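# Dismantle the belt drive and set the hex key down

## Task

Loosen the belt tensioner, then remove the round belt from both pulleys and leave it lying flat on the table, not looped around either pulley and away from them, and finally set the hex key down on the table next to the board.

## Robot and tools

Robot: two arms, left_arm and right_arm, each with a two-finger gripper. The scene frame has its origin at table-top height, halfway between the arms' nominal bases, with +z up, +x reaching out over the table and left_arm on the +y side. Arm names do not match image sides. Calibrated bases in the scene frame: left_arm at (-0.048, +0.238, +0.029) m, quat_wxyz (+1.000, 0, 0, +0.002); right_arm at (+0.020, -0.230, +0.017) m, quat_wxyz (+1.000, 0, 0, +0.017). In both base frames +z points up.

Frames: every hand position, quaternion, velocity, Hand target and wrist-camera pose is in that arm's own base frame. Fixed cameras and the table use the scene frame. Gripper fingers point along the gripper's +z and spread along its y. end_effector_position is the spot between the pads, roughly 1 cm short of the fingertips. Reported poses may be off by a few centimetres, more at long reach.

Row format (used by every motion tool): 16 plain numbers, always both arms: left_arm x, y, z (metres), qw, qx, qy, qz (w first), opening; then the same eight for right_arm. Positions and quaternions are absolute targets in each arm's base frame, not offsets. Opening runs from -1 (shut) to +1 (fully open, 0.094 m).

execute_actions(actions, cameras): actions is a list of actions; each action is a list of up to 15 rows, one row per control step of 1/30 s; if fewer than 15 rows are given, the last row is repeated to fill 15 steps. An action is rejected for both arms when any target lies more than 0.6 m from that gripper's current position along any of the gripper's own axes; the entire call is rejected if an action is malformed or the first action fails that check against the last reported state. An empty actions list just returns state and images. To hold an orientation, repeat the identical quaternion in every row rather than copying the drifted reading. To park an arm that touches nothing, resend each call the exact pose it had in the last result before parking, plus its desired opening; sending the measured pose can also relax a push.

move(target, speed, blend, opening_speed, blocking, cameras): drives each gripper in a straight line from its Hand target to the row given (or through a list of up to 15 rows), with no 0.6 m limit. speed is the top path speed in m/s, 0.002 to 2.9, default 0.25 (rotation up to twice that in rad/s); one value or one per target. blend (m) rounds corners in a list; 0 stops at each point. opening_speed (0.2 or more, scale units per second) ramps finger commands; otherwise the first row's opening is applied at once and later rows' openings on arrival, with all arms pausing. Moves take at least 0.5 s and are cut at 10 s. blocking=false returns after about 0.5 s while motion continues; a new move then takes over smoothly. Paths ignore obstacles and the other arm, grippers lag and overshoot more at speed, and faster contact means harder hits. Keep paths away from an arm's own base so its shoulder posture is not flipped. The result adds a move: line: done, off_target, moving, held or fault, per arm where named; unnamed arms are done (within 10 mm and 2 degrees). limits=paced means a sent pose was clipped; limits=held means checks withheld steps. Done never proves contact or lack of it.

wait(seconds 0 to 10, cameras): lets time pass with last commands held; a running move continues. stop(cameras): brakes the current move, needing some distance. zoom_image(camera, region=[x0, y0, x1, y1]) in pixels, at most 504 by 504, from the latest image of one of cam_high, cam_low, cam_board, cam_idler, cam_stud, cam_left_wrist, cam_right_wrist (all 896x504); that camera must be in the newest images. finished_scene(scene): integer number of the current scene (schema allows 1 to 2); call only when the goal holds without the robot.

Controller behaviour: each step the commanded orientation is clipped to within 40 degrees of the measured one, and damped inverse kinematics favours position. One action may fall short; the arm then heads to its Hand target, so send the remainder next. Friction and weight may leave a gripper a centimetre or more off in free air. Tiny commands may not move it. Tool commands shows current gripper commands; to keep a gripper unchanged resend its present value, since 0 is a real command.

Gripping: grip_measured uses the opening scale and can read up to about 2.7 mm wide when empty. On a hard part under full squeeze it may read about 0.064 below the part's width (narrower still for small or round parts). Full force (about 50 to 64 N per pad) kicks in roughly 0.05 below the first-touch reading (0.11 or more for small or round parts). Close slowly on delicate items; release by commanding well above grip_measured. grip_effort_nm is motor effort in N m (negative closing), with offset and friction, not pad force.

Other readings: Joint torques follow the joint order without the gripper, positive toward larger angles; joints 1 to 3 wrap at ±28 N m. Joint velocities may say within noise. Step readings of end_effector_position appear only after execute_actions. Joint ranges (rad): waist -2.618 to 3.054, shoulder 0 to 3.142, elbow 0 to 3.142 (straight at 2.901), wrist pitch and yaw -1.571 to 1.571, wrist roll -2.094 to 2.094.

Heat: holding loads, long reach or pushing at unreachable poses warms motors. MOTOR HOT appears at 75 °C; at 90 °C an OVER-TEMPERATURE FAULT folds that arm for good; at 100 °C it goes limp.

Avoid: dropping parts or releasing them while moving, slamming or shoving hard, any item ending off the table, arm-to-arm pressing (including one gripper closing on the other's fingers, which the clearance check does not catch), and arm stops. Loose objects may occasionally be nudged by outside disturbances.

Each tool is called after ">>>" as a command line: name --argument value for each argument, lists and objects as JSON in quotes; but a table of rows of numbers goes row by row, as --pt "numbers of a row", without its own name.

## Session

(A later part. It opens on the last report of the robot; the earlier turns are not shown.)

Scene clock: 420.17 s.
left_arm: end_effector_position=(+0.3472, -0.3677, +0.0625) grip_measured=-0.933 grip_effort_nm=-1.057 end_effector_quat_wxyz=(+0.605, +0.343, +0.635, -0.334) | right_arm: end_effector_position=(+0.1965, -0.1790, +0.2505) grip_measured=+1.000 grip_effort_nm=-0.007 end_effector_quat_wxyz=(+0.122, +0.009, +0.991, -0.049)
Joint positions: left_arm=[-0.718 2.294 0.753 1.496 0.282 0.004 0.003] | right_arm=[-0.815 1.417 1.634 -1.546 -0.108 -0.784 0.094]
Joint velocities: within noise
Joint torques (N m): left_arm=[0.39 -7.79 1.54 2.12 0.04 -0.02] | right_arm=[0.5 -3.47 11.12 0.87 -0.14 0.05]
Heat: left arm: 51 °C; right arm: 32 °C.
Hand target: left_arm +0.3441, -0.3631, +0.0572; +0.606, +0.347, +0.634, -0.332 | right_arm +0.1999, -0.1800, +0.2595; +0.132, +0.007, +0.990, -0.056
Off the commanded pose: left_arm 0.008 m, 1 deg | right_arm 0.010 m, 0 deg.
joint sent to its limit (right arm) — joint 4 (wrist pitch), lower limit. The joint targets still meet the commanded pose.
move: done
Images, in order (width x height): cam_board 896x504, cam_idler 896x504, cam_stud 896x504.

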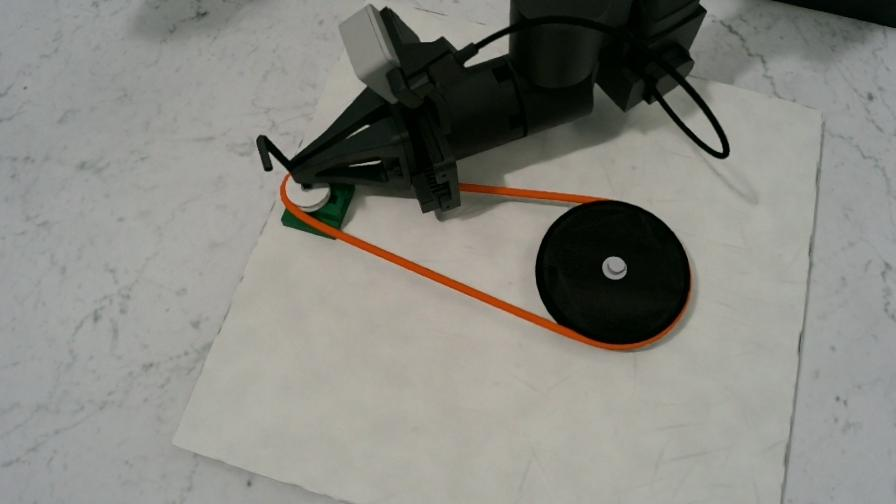

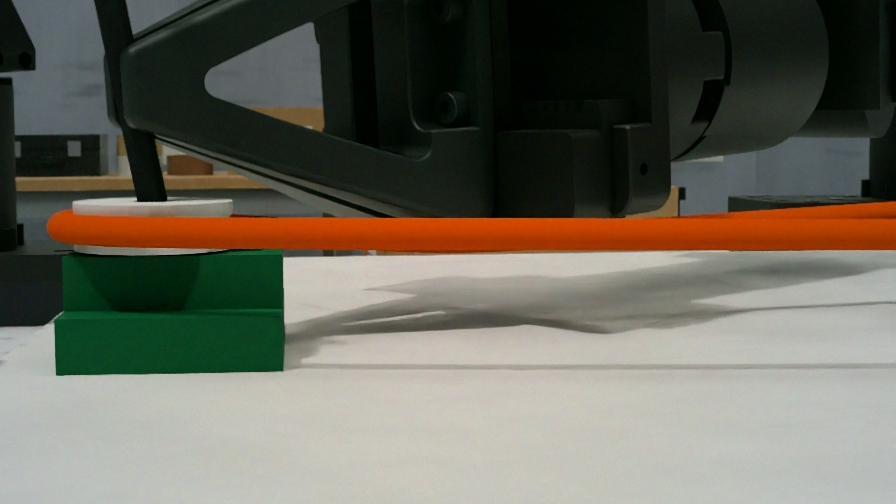

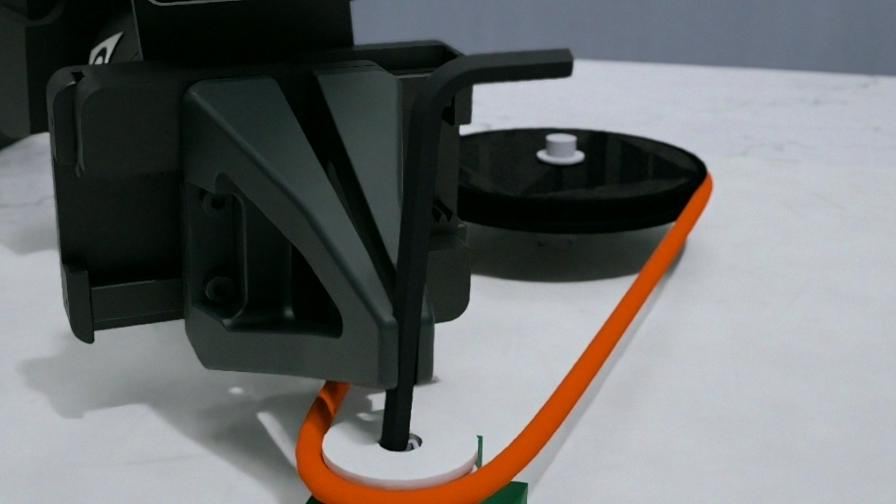

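>>> move --target '[0.344,-0.3630,0.058,0.607,0.348,0.635,-0.333,-0.89,0.2,-0.18,0.26,0.124,0.006,0.991,-0.048,1]' --speed 0.04 --opening_speed 0.2 --cameras '["cam_board","cam_idler","cam_stud"]'

Scene clock: 429.10 s.
left_arm: end_effector_position=(+0.3471, -0.3678, +0.0625) grip_measured=-0.886 grip_effort_nm=-0.247 end_effector_quat_wxyz=(+0.605, +0.344, +0.635, -0.334) | right_arm: end_effector_position=(+0.1965, -0.1790, +0.2505) grip_measured=+1.000 grip_effort_nm=-0.002 end_effector_quat_wxyz=(+0.122, +0.009, +0.991, -0.049)
Joint positions: left_arm=[-0.718 2.294 0.753 1.496 0.283 0.004 0.005] | right_arm=[-0.815 1.417 1.634 -1.546 -0.108 -0.784 0.094]
Joint velocities: within noise
Joint torques (N m): left_arm=[0.44 -8.1 1.73 2.09 0.11 0.07] | right_arm=[0.51 -3.36 11.18 0.86 -0.13 0.02]
Heat: left arm: 51 °C; right arm: 32 °C.
Hand target: left_arm +0.3440, -0.3632, +0.0582; +0.606, +0.347, +0.634, -0.332 | right_arm +0.1999, -0.1800, +0.2595; +0.132, +0.007, +0.990, -0.056
Off the commanded pose: left_arm 0.007 m, 1 deg | right_arm 0.010 m, 0 deg.
joint sent to its limit (right arm) — joint 4 (wrist pitch), lower limit. The joint targets still meet the commanded pose.
move: done
Images, in order (width x height): cam_board 896x504, cam_idler 896x504, cam_stud 896x504.

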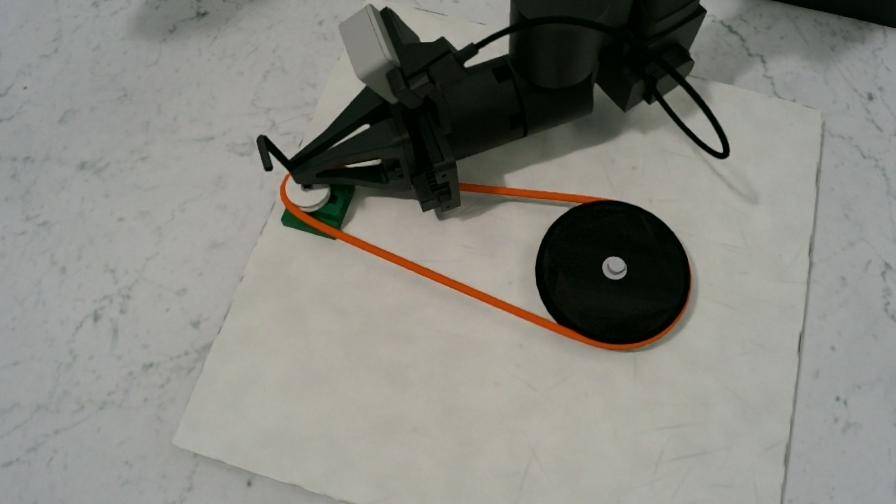

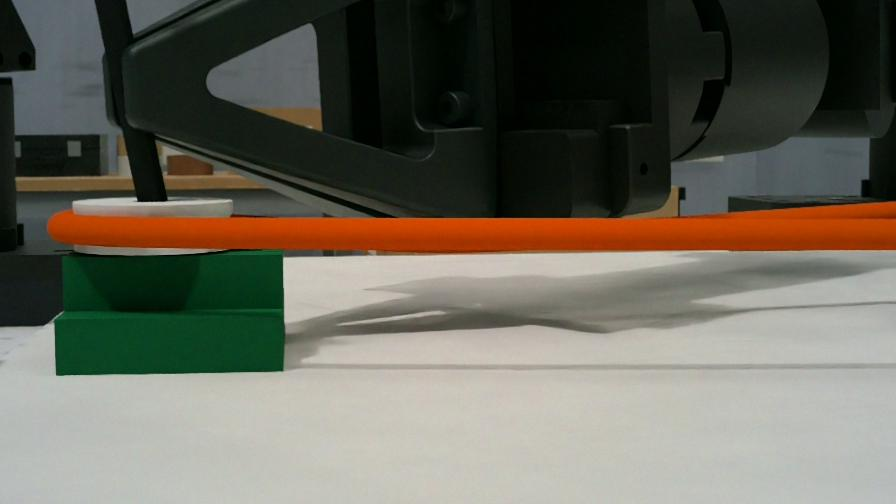

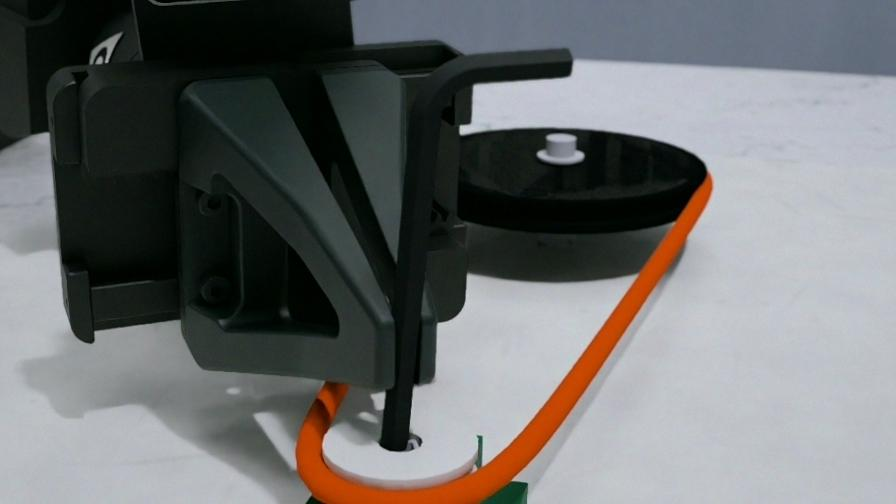

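>>> move --target '[0.342,-0.3585,0.061,0.607,0.348,0.635,-0.333,-0.89,0.2,-0.18,0.26,0.124,0.006,0.991,-0.048,1]' --speed 0.04 --cameras '["cam_board","cam_idler","cam_stud"]'

Scene clock: 434.57 s.
left_arm: end_effector_position=(+0.3469, -0.3656, +0.0619) grip_measured=-0.886 grip_effort_nm=-0.247 end_effector_quat_wxyz=(+0.604, +0.344, +0.636, -0.334) | right_arm: end_effector_position=(+0.1965, -0.1790, +0.2505) grip_measured=+1.000 grip_effort_nm=-0.007 end_effector_quat_wxyz=(+0.122, +0.009, +0.991, -0.049)
Joint positions: left_arm=[-0.713 2.291 0.747 1.495 0.287 0.004 0.005] | right_arm=[-0.815 1.417 1.634 -1.546 -0.108 -0.784 0.094]
Joint velocities: within noise
Joint torques (N m): left_arm=[0.76 -9.2 0.39 2.08 0.09 0.06] | right_arm=[0.49 -3.36 11.17 0.88 -0.15 0.01]
Heat: left arm: 51 °C; right arm: 32 °C.
Hand target: left_arm +0.3422, -0.3588, +0.0609; +0.606, +0.347, +0.634, -0.332 | right_arm +0.1999, -0.1800, +0.2595; +0.132, +0.007, +0.990, -0.056
Off the commanded pose: left_arm 0.009 m, 1 deg | right_arm 0.010 m, 0 deg.
joint sent to its limit (right arm) — joint 4 (wrist pitch), lower limit. The joint targets still meet the commanded pose.
move: done
Images, in order (width x height): cam_board 896x504, cam_idler 896x504, cam_stud 896x504.

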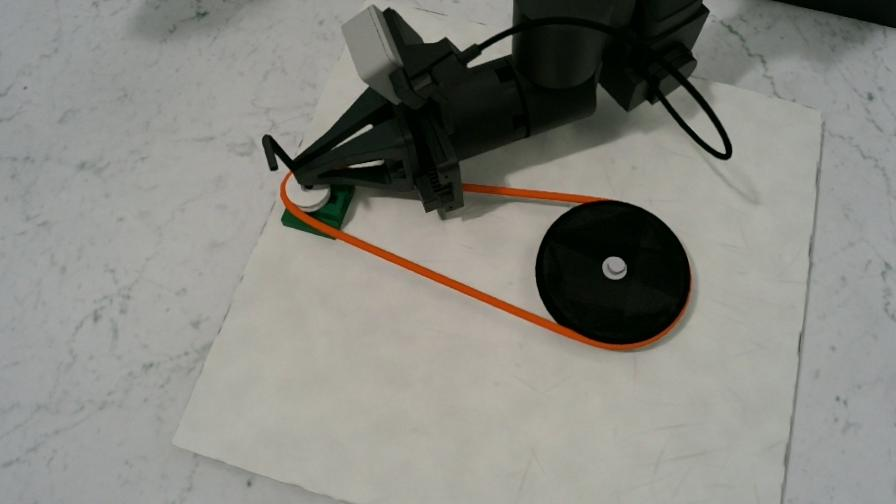

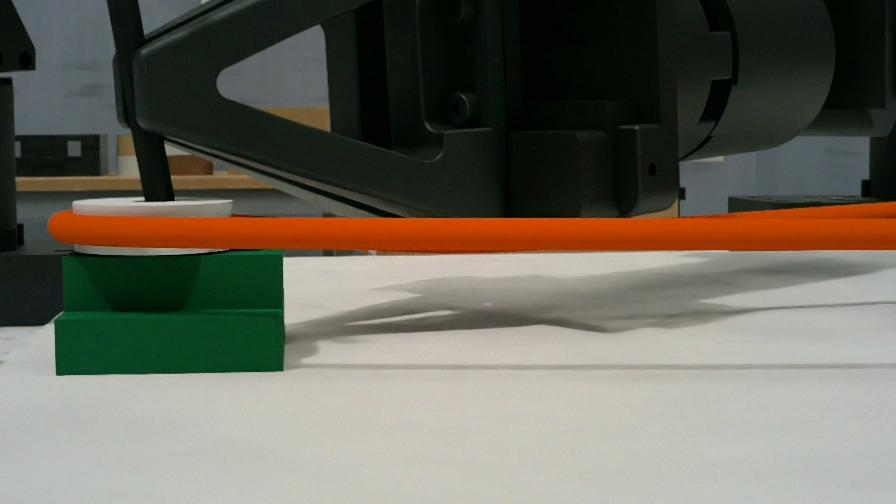

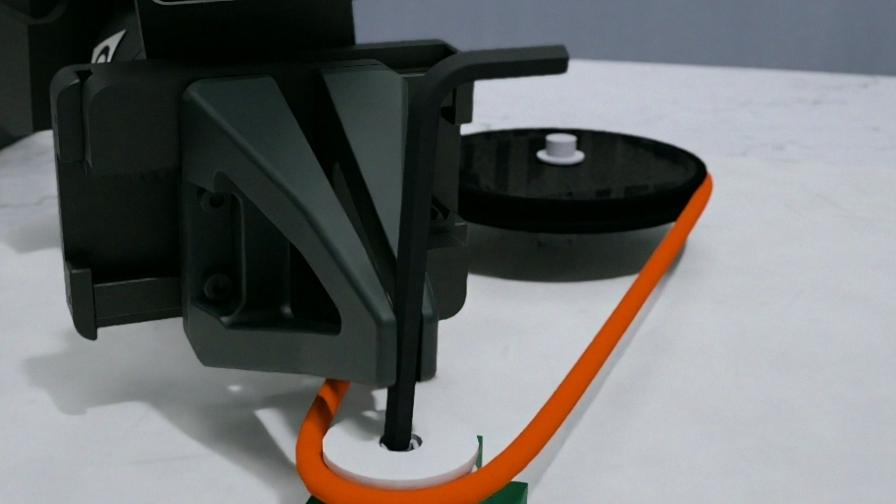

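>>> move --pt "0.347 -0.366 0.062 0.607 0.348 0.635 -0.333 -1 0.2 -0.18 0.26 0.124 0.006 0.991 -0.048 1" --pt "0.34 -0.35 0.14 0.6435 0.2933 0.6435 -0.2933 -1 0.2 -0.18 0.26 0.124 0.006 0.991 -0.048 1" --pt "0.36 0.0 0.22 0.6435 0.2933 0.6435 -0.2933 -1 0.2 -0.18 0.26 0.124 0.006 0.991 -0.048 1" --pt "0.43 0.12 0.12 0 -0.879 0.477 0 -1 0.2 -0.18 0.26 0.124 0.006 0.991 -0.048 1" --cameras '["cam_high","cam_right_wrist"]'

>>> move --target '[0.452,0.124,0.0,0,-0.879,0.477,0,-1,0.2,-0.18,0.26,0.124,0.006,0.991,-0.048,1]' --cameras '["cam_low","cam_high","cam_right_wrist"]' --speed 0.12

>>> zoom_image --camera "cam_low" --region '[500, 200, 660, 290]'

Scene clock: 466.30 s.
left_arm: end_effector_position=(+0.4283, +0.1174, +0.1185) grip_measured=-0.939 grip_effort_nm=-1.057 end_effector_quat_wxyz=(-0.001, +0.875, -0.484, +0.001) | right_arm: end_effector_position=(+0.1965, -0.1790, +0.2505) grip_measured=+1.000 grip_effort_nm=-0.007 end_effector_quat_wxyz=(+0.122, +0.009, +0.991, -0.049)
Joint positions: left_arm=[0.266 2.306 2.275 -1.538 0.001 -1.866 0.003] | right_arm=[-0.815 1.417 1.634 -1.546 -0.108 -0.784 0.094]
Joint velocities: within noise
Joint torques (N m): left_arm=[0.23 -9.78 8.1 0 -0.12 -0.13] | right_arm=[0.44 -3.4 11.17 0.87 -0.14 0.01]
Heat: left arm: 49 °C; right arm: 32 °C.
Hand target: left_arm +0.4298, +0.1199, +0.1199; +0.000, +0.879, -0.477, +0.001 | right_arm +0.1999, -0.1800, +0.2595; +0.132, +0.007, +0.990, -0.056
Off the commanded pose: left_arm 0.003 m, 1 deg | right_arm 0.010 m, 0 deg.
joint sent to its limit (right arm) — joint 4 (wrist pitch), lower limit. The joint targets still meet the commanded pose.
move: done
Images, in order (width x height): cam_high 896x504, cam_right_wrist 896x504.

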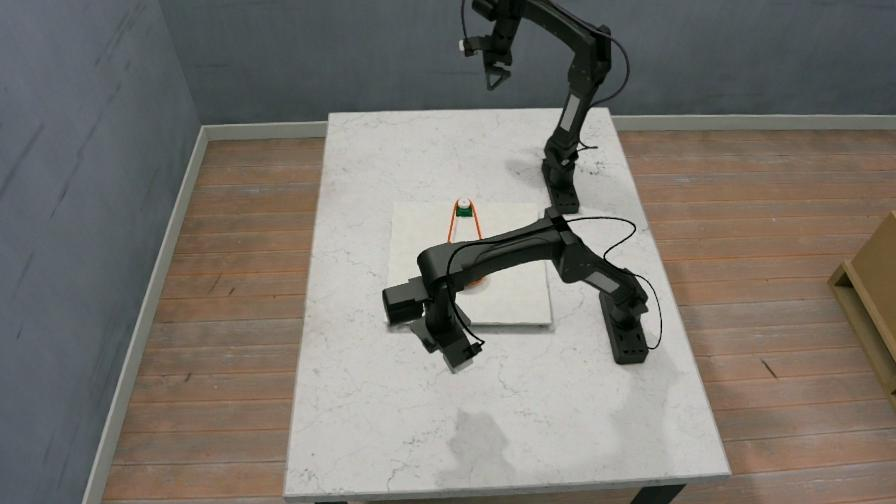

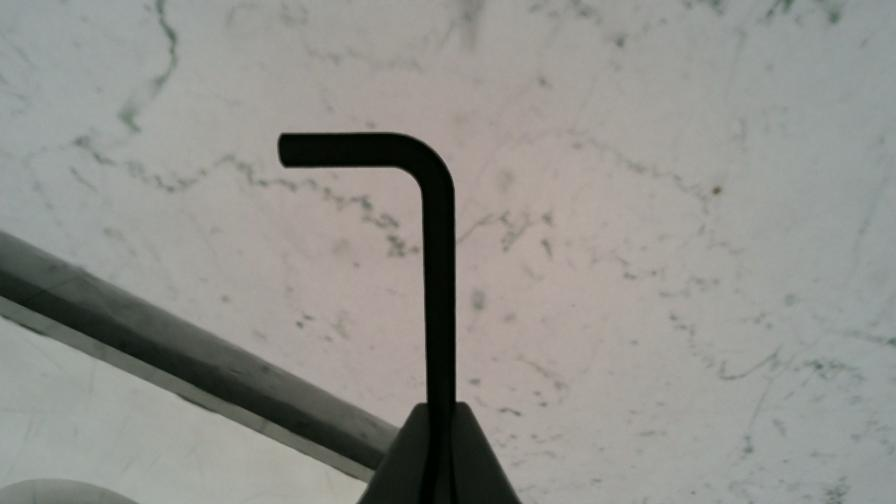

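Scene clock: 467.97 s.
left_arm: end_effector_position=(+0.4550, +0.1245, +0.0083) grip_measured=-0.939 grip_effort_nm=-1.057 end_effector_quat_wxyz=(-0.005, +0.876, -0.482, +0.006) | right_arm: end_effector_position=(+0.1965, -0.1790, +0.2505) grip_measured=+1.000 grip_effort_nm=-0.007 end_effector_quat_wxyz=(+0.122, +0.009, +0.991, -0.049)
Joint positions: left_arm=[0.266 2.42 2.036 -1.17 0.002 -1.871 0.003] | right_arm=[-0.815 1.417 1.634 -1.546 -0.108 -0.784 0.094]
Joint velocities: within noise
Joint torques (N m): left_arm=[-0.1 -11.08 4.46 0.26 -0.06 -0.1] | right_arm=[0.5 -3.41 11.17 0.87 -0.14 0.03]
Heat: left arm: 48 °C; right arm: 32 °C.
Hand target: left_arm +0.4520, +0.1239, +0.0001; +0.000, +0.879, -0.477, +0.000 | right_arm +0.1999, -0.1800, +0.2595; +0.132, +0.007, +0.990, -0.056
Off the commanded pose: left_arm 0.009 m, 1 deg | right_arm 0.010 m, 0 deg.
joint sent to its limit (right arm) — joint 4 (wrist pitch), lower limit. The joint targets still meet the commanded pose.
move: done
Images, in order (width x height): cam_high 896x504, cam_low 896x504, cam_right_wrist 896x504.

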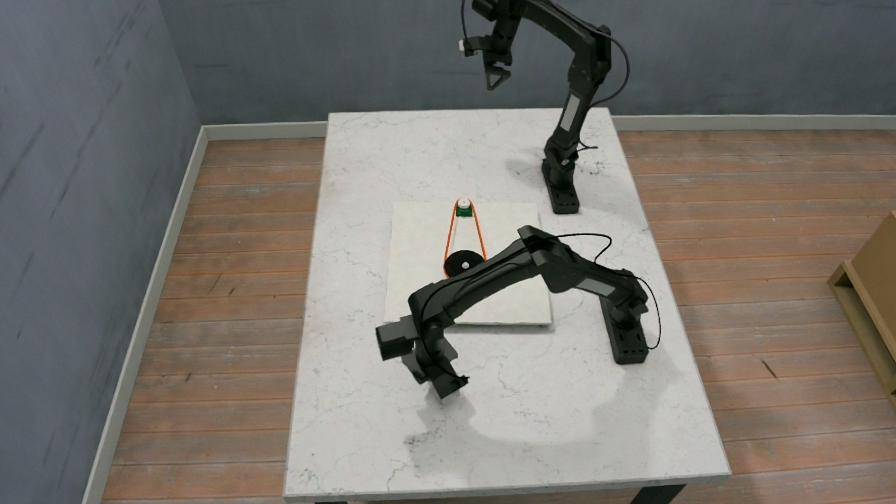

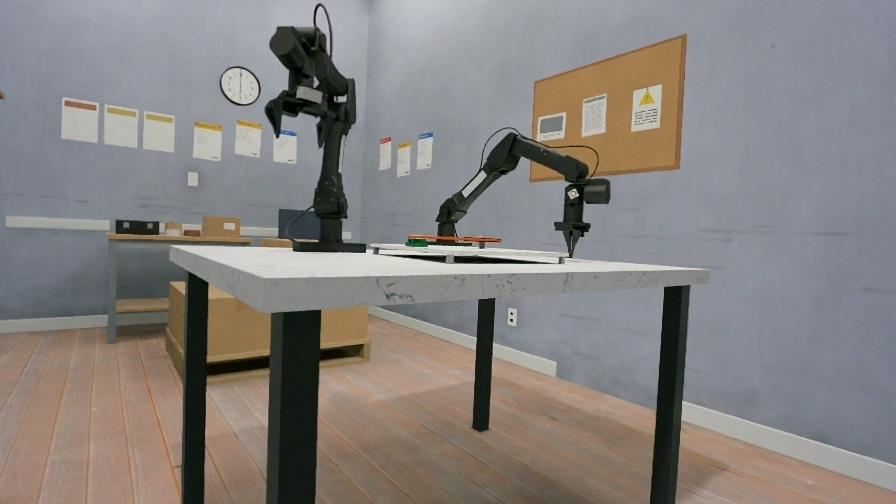

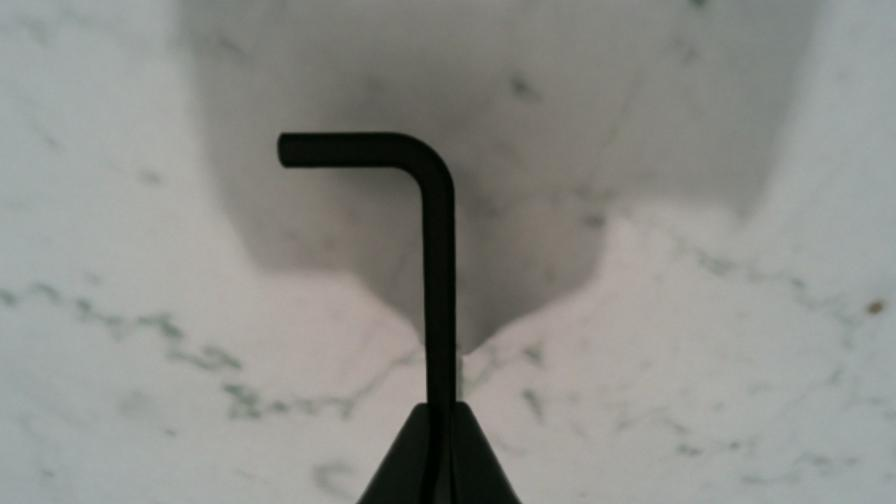

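Scaled by 3.150 from the camera's 896x504 image, which has a finer 1280x720 frame.

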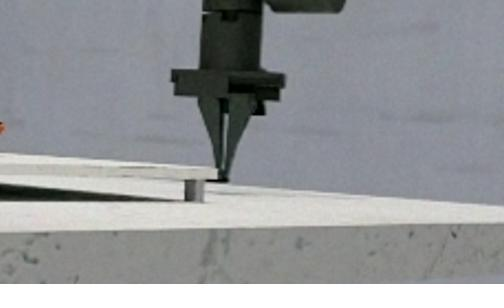

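>>> move --pt "0.452 0.124 -0.028 0 -0.879 0.477 0 -1 0.2 -0.18 0.26 0.124 0.006 0.991 -0.048 1" --pt "0.452 0.124 -0.028 0 -0.879 0.477 0 -0.5 0.2 -0.18 0.26 0.124 0.006 0.991 -0.048 1" --cameras '["cam_low","cam_right_wrist"]' --speed 0.06 --opening_speed 0.5

Scene clock: 474.73 s.
left_arm: end_effector_position=(+0.4631, +0.1276, -0.0089) grip_measured=-0.502 grip_effort_nm=0.056 end_effector_quat_wxyz=(-0.021, +0.877, -0.480, +0.019) | right_arm: end_effector_position=(+0.1965, -0.1790, +0.2505) grip_measured=+1.000 grip_effort_nm=-0.007 end_effector_quat_wxyz=(+0.122, +0.009, +0.991, -0.049)
Joint positions: left_arm=[0.266 2.428 1.98 -1.066 -0.003 -1.874 0.023] | right_arm=[-0.815 1.417 1.634 -1.546 -0.108 -0.784 0.094]
Joint velocities: within noise
Joint torques (N m): left_arm=[0.02 -10.18 3.95 0.23 -0.06 -0.08] | right_arm=[0.5 -3.43 11.18 0.86 -0.12 0.02]
Heat: left arm: 46 °C; right arm: 32 °C.
Hand target: left_arm +0.4518, +0.1239, -0.0273; +0.000, +0.879, -0.477, +0.000 | right_arm +0.1999, -0.1800, +0.2595; +0.132, +0.007, +0.990, -0.056
Off the commanded pose: left_arm 0.022 m, 3 deg | right_arm 0.010 m, 0 deg.
joint sent to its limit (right arm) — joint 4 (wrist pitch), lower limit. The joint targets still meet the commanded pose.
move: off_target (left_arm); target 2's new opening was sent with left_arm's hand 0.020 m and 1 deg from that target
Images, in order (width x height): cam_low 896x504, cam_right_wrist 896x504.

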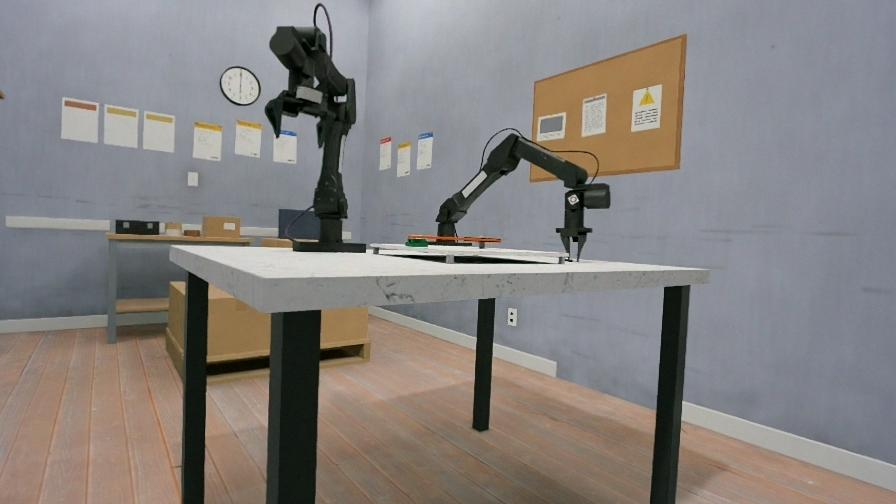

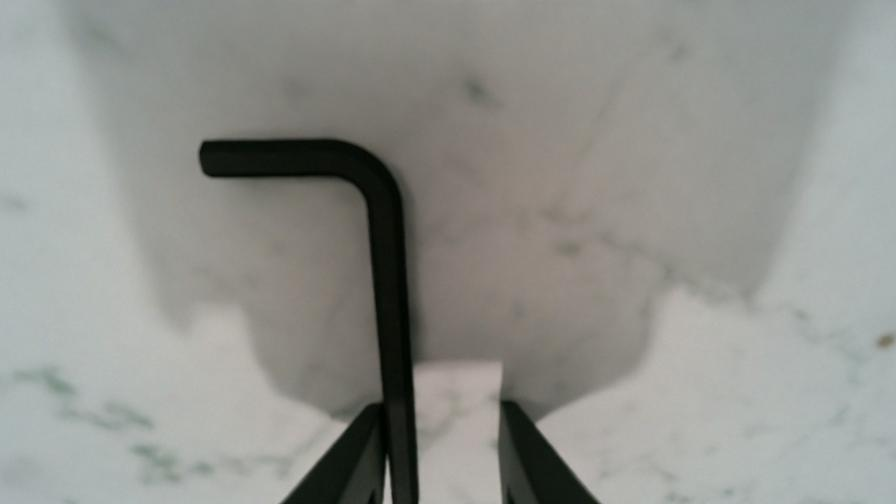

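>>> move --pt "0.452 0.124 0.02 0 -0.879 0.477 0 -0.2 0.2 -0.18 0.26 0.124 0.006 0.991 -0.048 1" --pt "0.448 0.131 0.045 -0.125 -0.845 0.4675 -0.2266 0 0.2 -0.18 0.26 0.124 0.006 0.991 -0.048 1" --cameras '["cam_high","cam_right_wrist"]' --speed 0.12

Scene clock: 493.13 s.
left_arm: end_effector_position=(+0.4476, +0.1306, +0.0294) grip_measured=-0.001 grip_effort_nm=0.042 end_effector_quat_wxyz=(+0.137, +0.850, -0.463, +0.213) | right_arm: end_effector_position=(+0.1965, -0.1790, +0.2505) grip_measured=+1.000 grip_effort_nm=-0.002 end_effector_quat_wxyz=(+0.122, +0.009, +0.991, -0.049)
Joint positions: left_arm=[0.47 2.359 1.921 -1.115 0.512 -1.678 0.047] | right_arm=[-0.815 1.417 1.634 -1.546 -0.108 -0.784 0.094]
Joint velocities: within noise
Joint torques (N m): left_arm=[0.13 -15.04 4.01 0.25 0.35 0.07] | right_arm=[0.49 -3.37 11.17 0.88 -0.15 0.01]
Heat: left arm: 42 °C; right arm: 32 °C.
Hand target: left_arm +0.4480, +0.1309, +0.0446; +0.125, +0.845, -0.468, +0.226 | right_arm +0.1999, -0.1800, +0.2595; +0.132, +0.007, +0.990, -0.056
Off the commanded pose: left_arm 0.016 m, 2 deg | right_arm 0.010 m, 0 deg.
joint sent to its limit (right arm) — joint 4 (wrist pitch), lower limit. The joint targets still meet the commanded pose.
move: off_target (left_arm); target 2's new opening was sent with left_arm's hand 0.016 m and 2 deg from that target
Images, in order (width x height): cam_high 896x504, cam_right_wrist 896x504.

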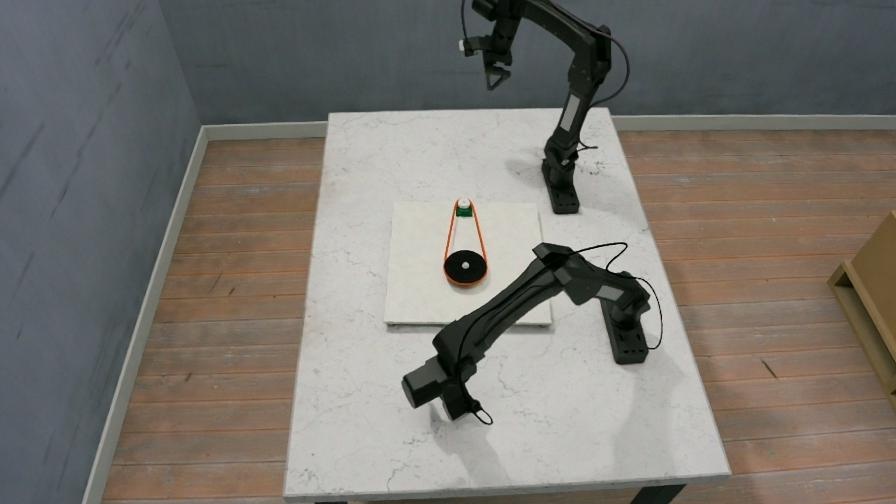

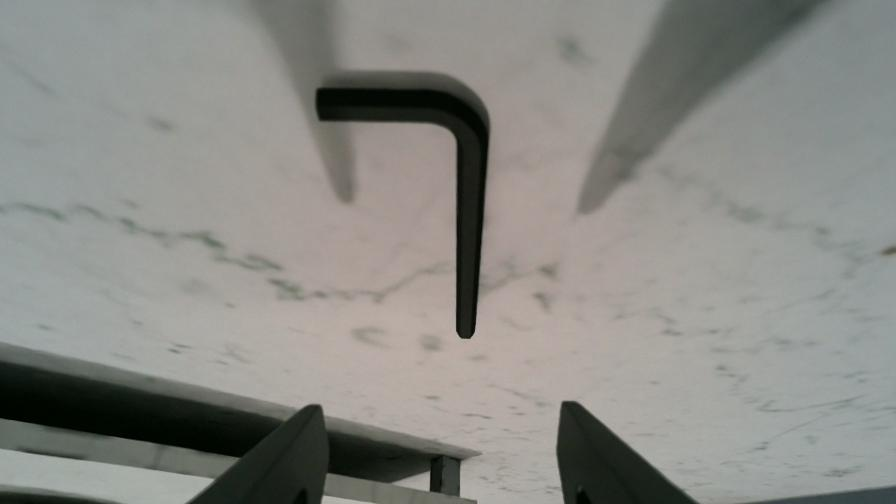

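>>> move --pt "0.459 0.1265 0.014 -0.125 -0.845 0.4675 -0.2266 0 0.2 -0.18 0.26 0.124 0.006 0.991 -0.048 1" --cameras '["cam_low","cam_right_wrist"]' --speed 0.08

>>> zoom_image --camera "cam_low" --region '[500, 200, 660, 290]'

Scene clock: 507.83 s.
left_arm: end_effector_position=(+0.4619, +0.1321, +0.0249) grip_measured=-0.001 grip_effort_nm=0.051 end_effector_quat_wxyz=(+0.111, +0.843, -0.473, +0.231) | right_arm: end_effector_position=(+0.1965, -0.1790, +0.2505) grip_measured=+1.000 grip_effort_nm=-0.002 end_effector_quat_wxyz=(+0.122, +0.009, +0.991, -0.049)
Joint positions: left_arm=[0.459 2.359 1.899 -1.025 0.512 -1.683 0.047] | right_arm=[-0.815 1.417 1.634 -1.546 -0.108 -0.784 0.094]
Joint velocities: within noise
Joint torques (N m): left_arm=[-0.54 -10.41 4.03 0.44 0.34 -0.12] | right_arm=[0.44 -3.38 11.21 0.86 -0.12 0.02]
Heat: left arm: 40 °C; right arm: 32 °C.
Hand target: left_arm +0.4588, +0.1266, +0.0141; +0.125, +0.845, -0.468, +0.226 | right_arm +0.1999, -0.1800, +0.2595; +0.132, +0.007, +0.990, -0.056
Off the commanded pose: left_arm 0.013 m, 2 deg | right_arm 0.010 m, 0 deg.
joint sent to its limit (right arm) — joint 4 (wrist pitch), lower limit. The joint targets still meet the commanded pose.
move: off_target (left_arm)
Images, in order (width x height): cam_low 896x504, cam_right_wrist 896x504.

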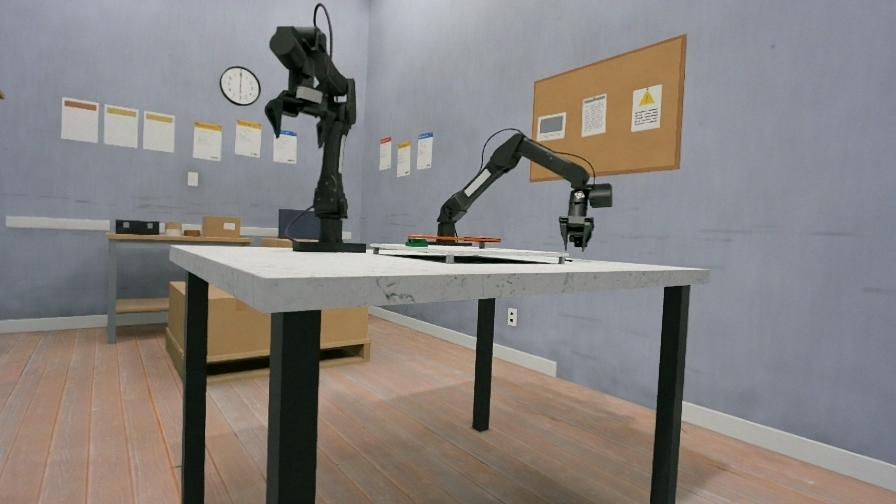

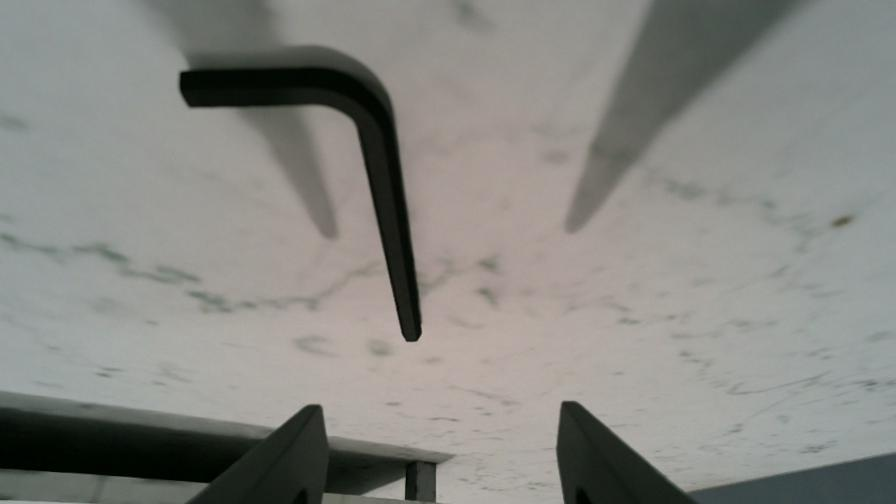

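Scaled by 3.150 from the camera's 896x504 image, which has a finer 1280x720 frame.

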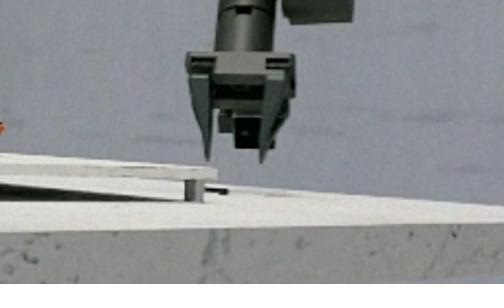

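>>> move --pt "0.455 0.120 -0.010 -0.125 -0.845 0.4675 -0.2266 -0.2 0.2 -0.18 0.26 0.124 0.006 0.991 -0.048 1" --cameras '["cam_low","cam_right_wrist"]' --speed 0.08

>>> zoom_image --camera "cam_low" --region '[500, 200, 660, 290]'

Scene clock: 528.07 s.
left_arm: end_effector_position=(+0.4583, +0.1258, +0.0009) grip_measured=-0.199 grip_effort_nm=-0.100 end_effector_quat_wxyz=(+0.112, +0.843, -0.472, +0.231) | right_arm: end_effector_position=(+0.1965, -0.1790, +0.2505) grip_measured=+1.000 grip_effort_nm=-0.002 end_effector_quat_wxyz=(+0.122, +0.009, +0.991, -0.049)
Joint positions: left_arm=[0.451 2.361 1.803 -0.922 0.512 -1.693 0.038] | right_arm=[-0.815 1.417 1.634 -1.546 -0.108 -0.784 0.094]
Joint velocities: within noise
Joint torques (N m): left_arm=[-0.35 -10.11 4.25 0.4 0.34 -0.19] | right_arm=[0.49 -3.45 11.17 0.87 -0.14 0.02]
Heat: left arm: 38 °C; right arm: 32 °C.
Hand target: left_arm +0.4548, +0.1200, -0.0099; +0.125, +0.845, -0.468, +0.226 | right_arm +0.1999, -0.1800, +0.2595; +0.132, +0.007, +0.990, -0.056
Off the commanded pose: left_arm 0.013 m, 2 deg | right_arm 0.010 m, 0 deg.
joint sent to its limit (right arm) — joint 4 (wrist pitch), lower limit. The joint targets still meet the commanded pose.
move: off_target (left_arm)
Images, in order (width x height): cam_low 896x504, cam_right_wrist 896x504.

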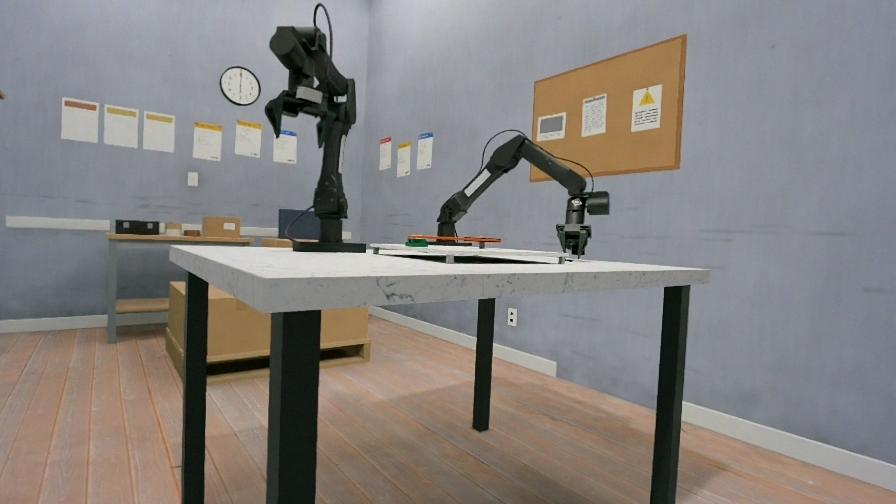

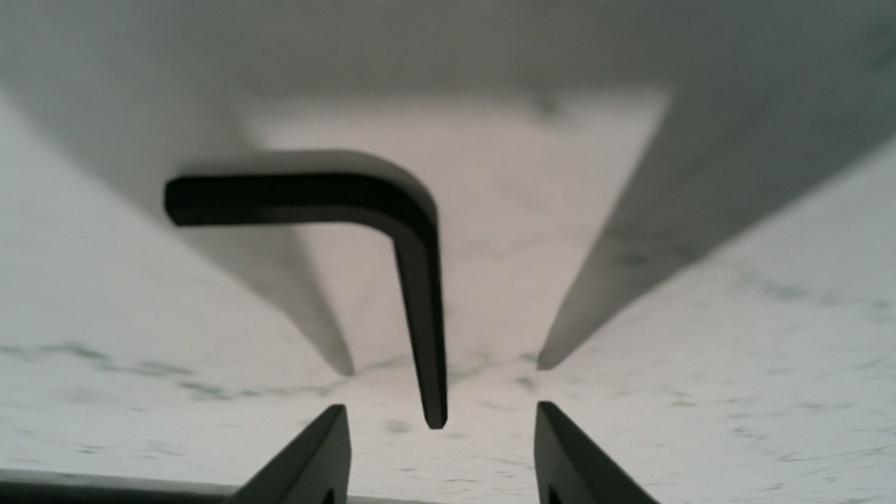

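Scaled by 3.150 from the camera's 896x504 image, which has a finer 1280x720 frame.

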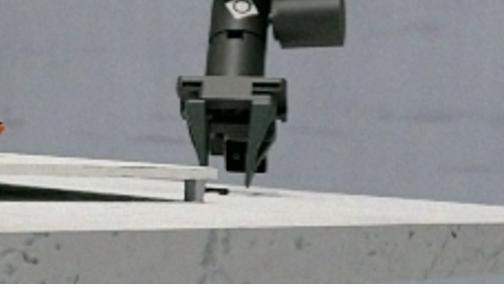

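>>> move --pt "0.455 0.120 -0.026 -0.125 -0.845 0.4675 -0.2266 -0.3 0.2 -0.18 0.26 0.124 0.006 0.991 -0.048 1" --cameras '["cam_low","cam_right_wrist"]' --speed 0.06

>>> zoom_image --camera "cam_low" --region '[500, 200, 660, 290]'

Scene clock: 536.37 s.
left_arm: end_effector_position=(+0.4593, +0.1254, -0.0065) grip_measured=-0.299 grip_effort_nm=-0.090 end_effector_quat_wxyz=(+0.112, +0.842, -0.472, +0.235) | right_arm: end_effector_position=(+0.1965, -0.1790, +0.2505) grip_measured=+1.000 grip_effort_nm=-0.002 end_effector_quat_wxyz=(+0.122, +0.009, +0.991, -0.049)
Joint positions: left_arm=[0.451 2.37 1.786 -0.891 0.519 -1.694 0.033] | right_arm=[-0.815 1.417 1.634 -1.546 -0.108 -0.784 0.094]
Joint velocities: within noise
Joint torques (N m): left_arm=[-0.64 -9.18 3.3 0.61 0.28 -0.14] | right_arm=[0.42 -3.38 11.19 0.87 -0.14 0.01]
Heat: left arm: 38 °C; right arm: 32 °C.
Hand target: left_arm +0.4543, +0.1198, -0.0254; +0.125, +0.845, -0.468, +0.226 | right_arm +0.1999, -0.1800, +0.2595; +0.132, +0.007, +0.990, -0.056
Off the commanded pose: left_arm 0.021 m, 2 deg | right_arm 0.010 m, 0 deg.
joint sent to its limit (right arm) — joint 4 (wrist pitch), lower limit. The joint targets still meet the commanded pose.
move: off_target (left_arm)
Images, in order (width x height): cam_low 896x504, cam_right_wrist 896x504.

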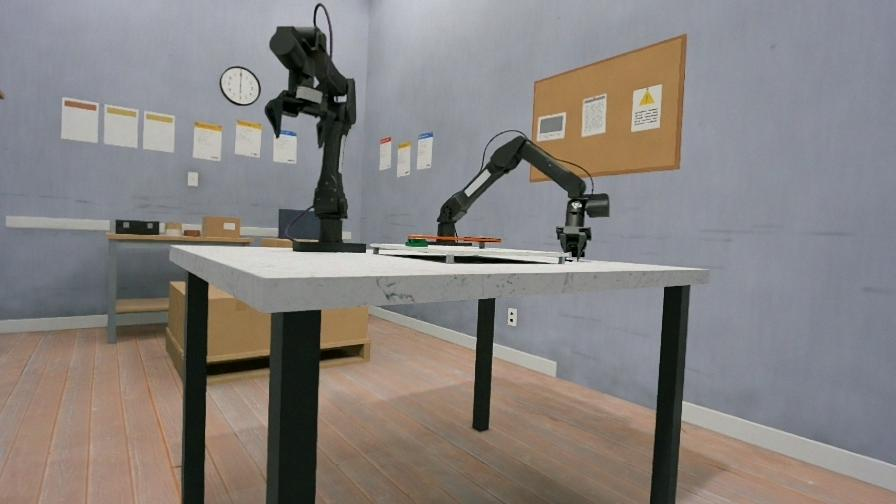

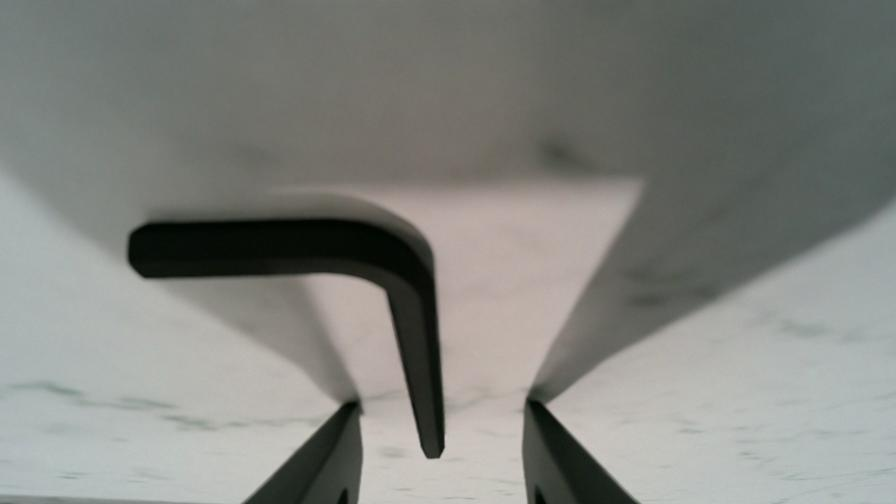

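Scaled by 3.150 from the camera's 896x504 image, which has a finer 1280x720 frame.

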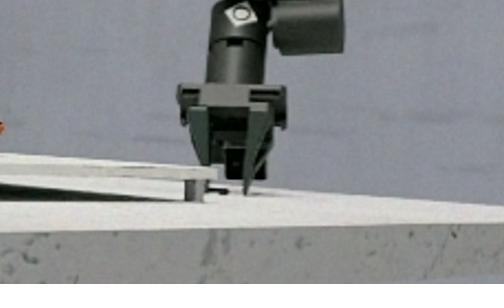

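>>> move --pt "0.455 0.120 -0.024 -0.125 -0.845 0.4675 -0.2266 -1 0.2 -0.18 0.26 0.124 0.006 0.991 -0.048 1" --cameras '["cam_right_wrist"]' --opening_speed 0.6

>>> move --pt "0.43 0.11 0.12 -0.125 -0.845 0.4675 -0.2266 -1 0.2 -0.18 0.26 0.124 0.006 0.991 -0.048 1" --cameras '["cam_low","cam_right_wrist"]' --speed 0.15

Scene clock: 545.90 s.
left_arm: end_effector_position=(+0.4601, +0.1240, -0.0062) grip_measured=-0.942 grip_effort_nm=-1.023 end_effector_quat_wxyz=(+0.114, +0.841, -0.471, +0.239) | right_arm: end_effector_position=(+0.1965, -0.1790, +0.2505) grip_measured=+1.000 grip_effort_nm=-0.002 end_effector_quat_wxyz=(+0.122, +0.009, +0.991, -0.049)
Joint positions: left_arm=[0.451 2.37 1.784 -0.886 0.529 -1.696 0.003] | right_arm=[-0.815 1.417 1.634 -1.546 -0.108 -0.784 0.094]
Joint velocities: within noise
Joint torques (N m): left_arm=[-0.54 -9.7 3.78 0.55 0.17 -0.08] | right_arm=[0.44 -3.43 11.22 0.86 -0.14 0.02]
Heat: left arm: 37 °C; right arm: 32 °C.
Hand target: left_arm +0.4545, +0.1199, -0.0235; +0.125, +0.845, -0.468, +0.226 | right_arm +0.1999, -0.1800, +0.2595; +0.132, +0.007, +0.990, -0.056
Off the commanded pose: left_arm 0.019 m, 2 deg | right_arm 0.010 m, 0 deg.
joint sent to its limit (right arm) — joint 4 (wrist pitch), lower limit. The joint targets still meet the commanded pose.
move: off_target (left_arm)
Images, in order (width x height): cam_right_wrist 896x504.

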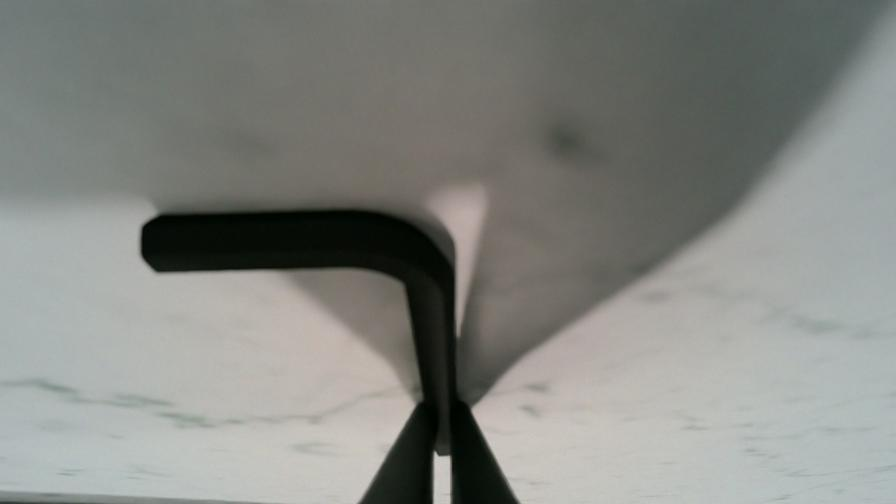

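Scene clock: 547.67 s.
left_arm: end_effector_position=(+0.4265, +0.1091, +0.1002) grip_measured=-0.944 grip_effort_nm=-1.053 end_effector_quat_wxyz=(+0.141, +0.848, -0.464, +0.216) | right_arm: end_effector_position=(+0.1965, -0.1790, +0.2505) grip_measured=+1.000 grip_effort_nm=0.002 end_effector_quat_wxyz=(+0.122, +0.009, +0.991, -0.049)
Joint positions: left_arm=[0.451 2.194 1.922 -1.274 0.521 -1.696 0.003] | right_arm=[-0.815 1.417 1.634 -1.546 -0.108 -0.784 0.094]
Joint velocities: within noise
Joint torques (N m): left_arm=[-0.23 -12.92 8.03 0.09 0.27 -0.03] | right_arm=[0.5 -3.47 11.22 0.86 -0.14 0.02]
Heat: left arm: 37 °C; right arm: 32 °C.
Hand target: left_arm +0.4296, +0.1097, +0.1196; +0.125, +0.845, -0.467, +0.227 | right_arm +0.1999, -0.1800, +0.2595; +0.132, +0.007, +0.990, -0.056
Off the commanded pose: left_arm 0.020 m, 2 deg | right_arm 0.010 m, 0 deg.
joint sent to its limit (right arm) — joint 4 (wrist pitch), lower limit. The joint targets still meet the commanded pose.
move: off_target (left_arm)
Images, in order (width x height): cam_low 896x504, cam_right_wrist 896x504.

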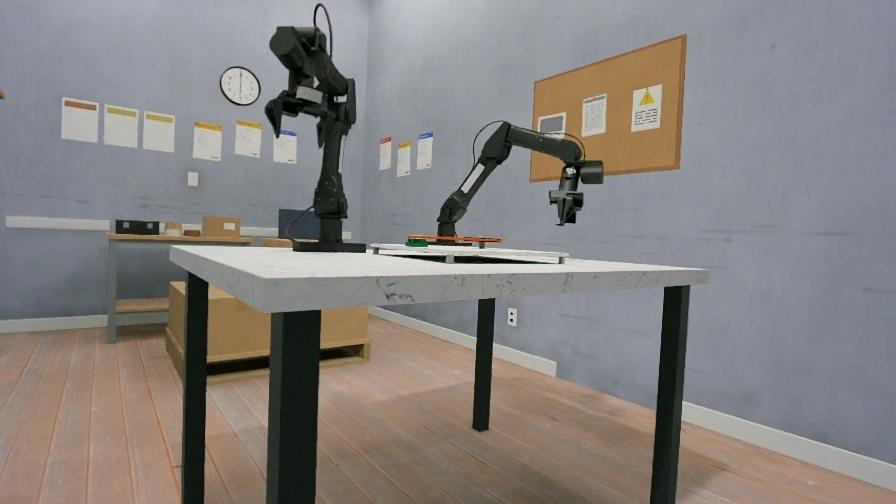

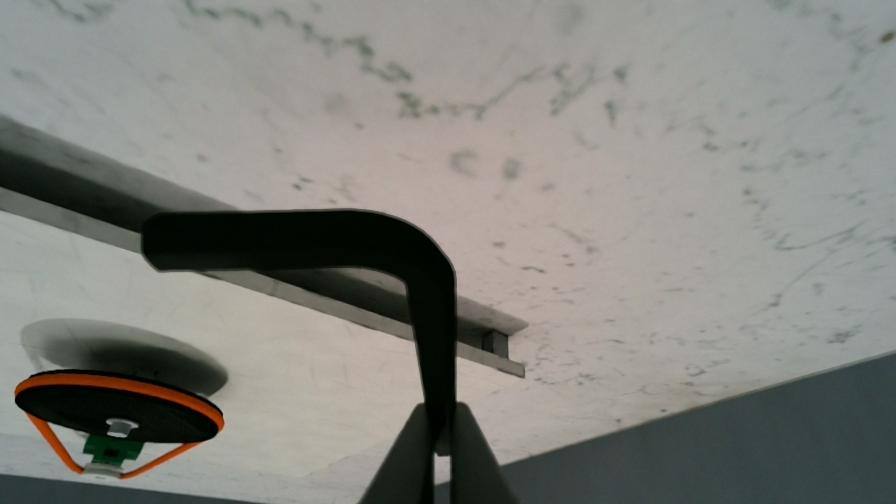

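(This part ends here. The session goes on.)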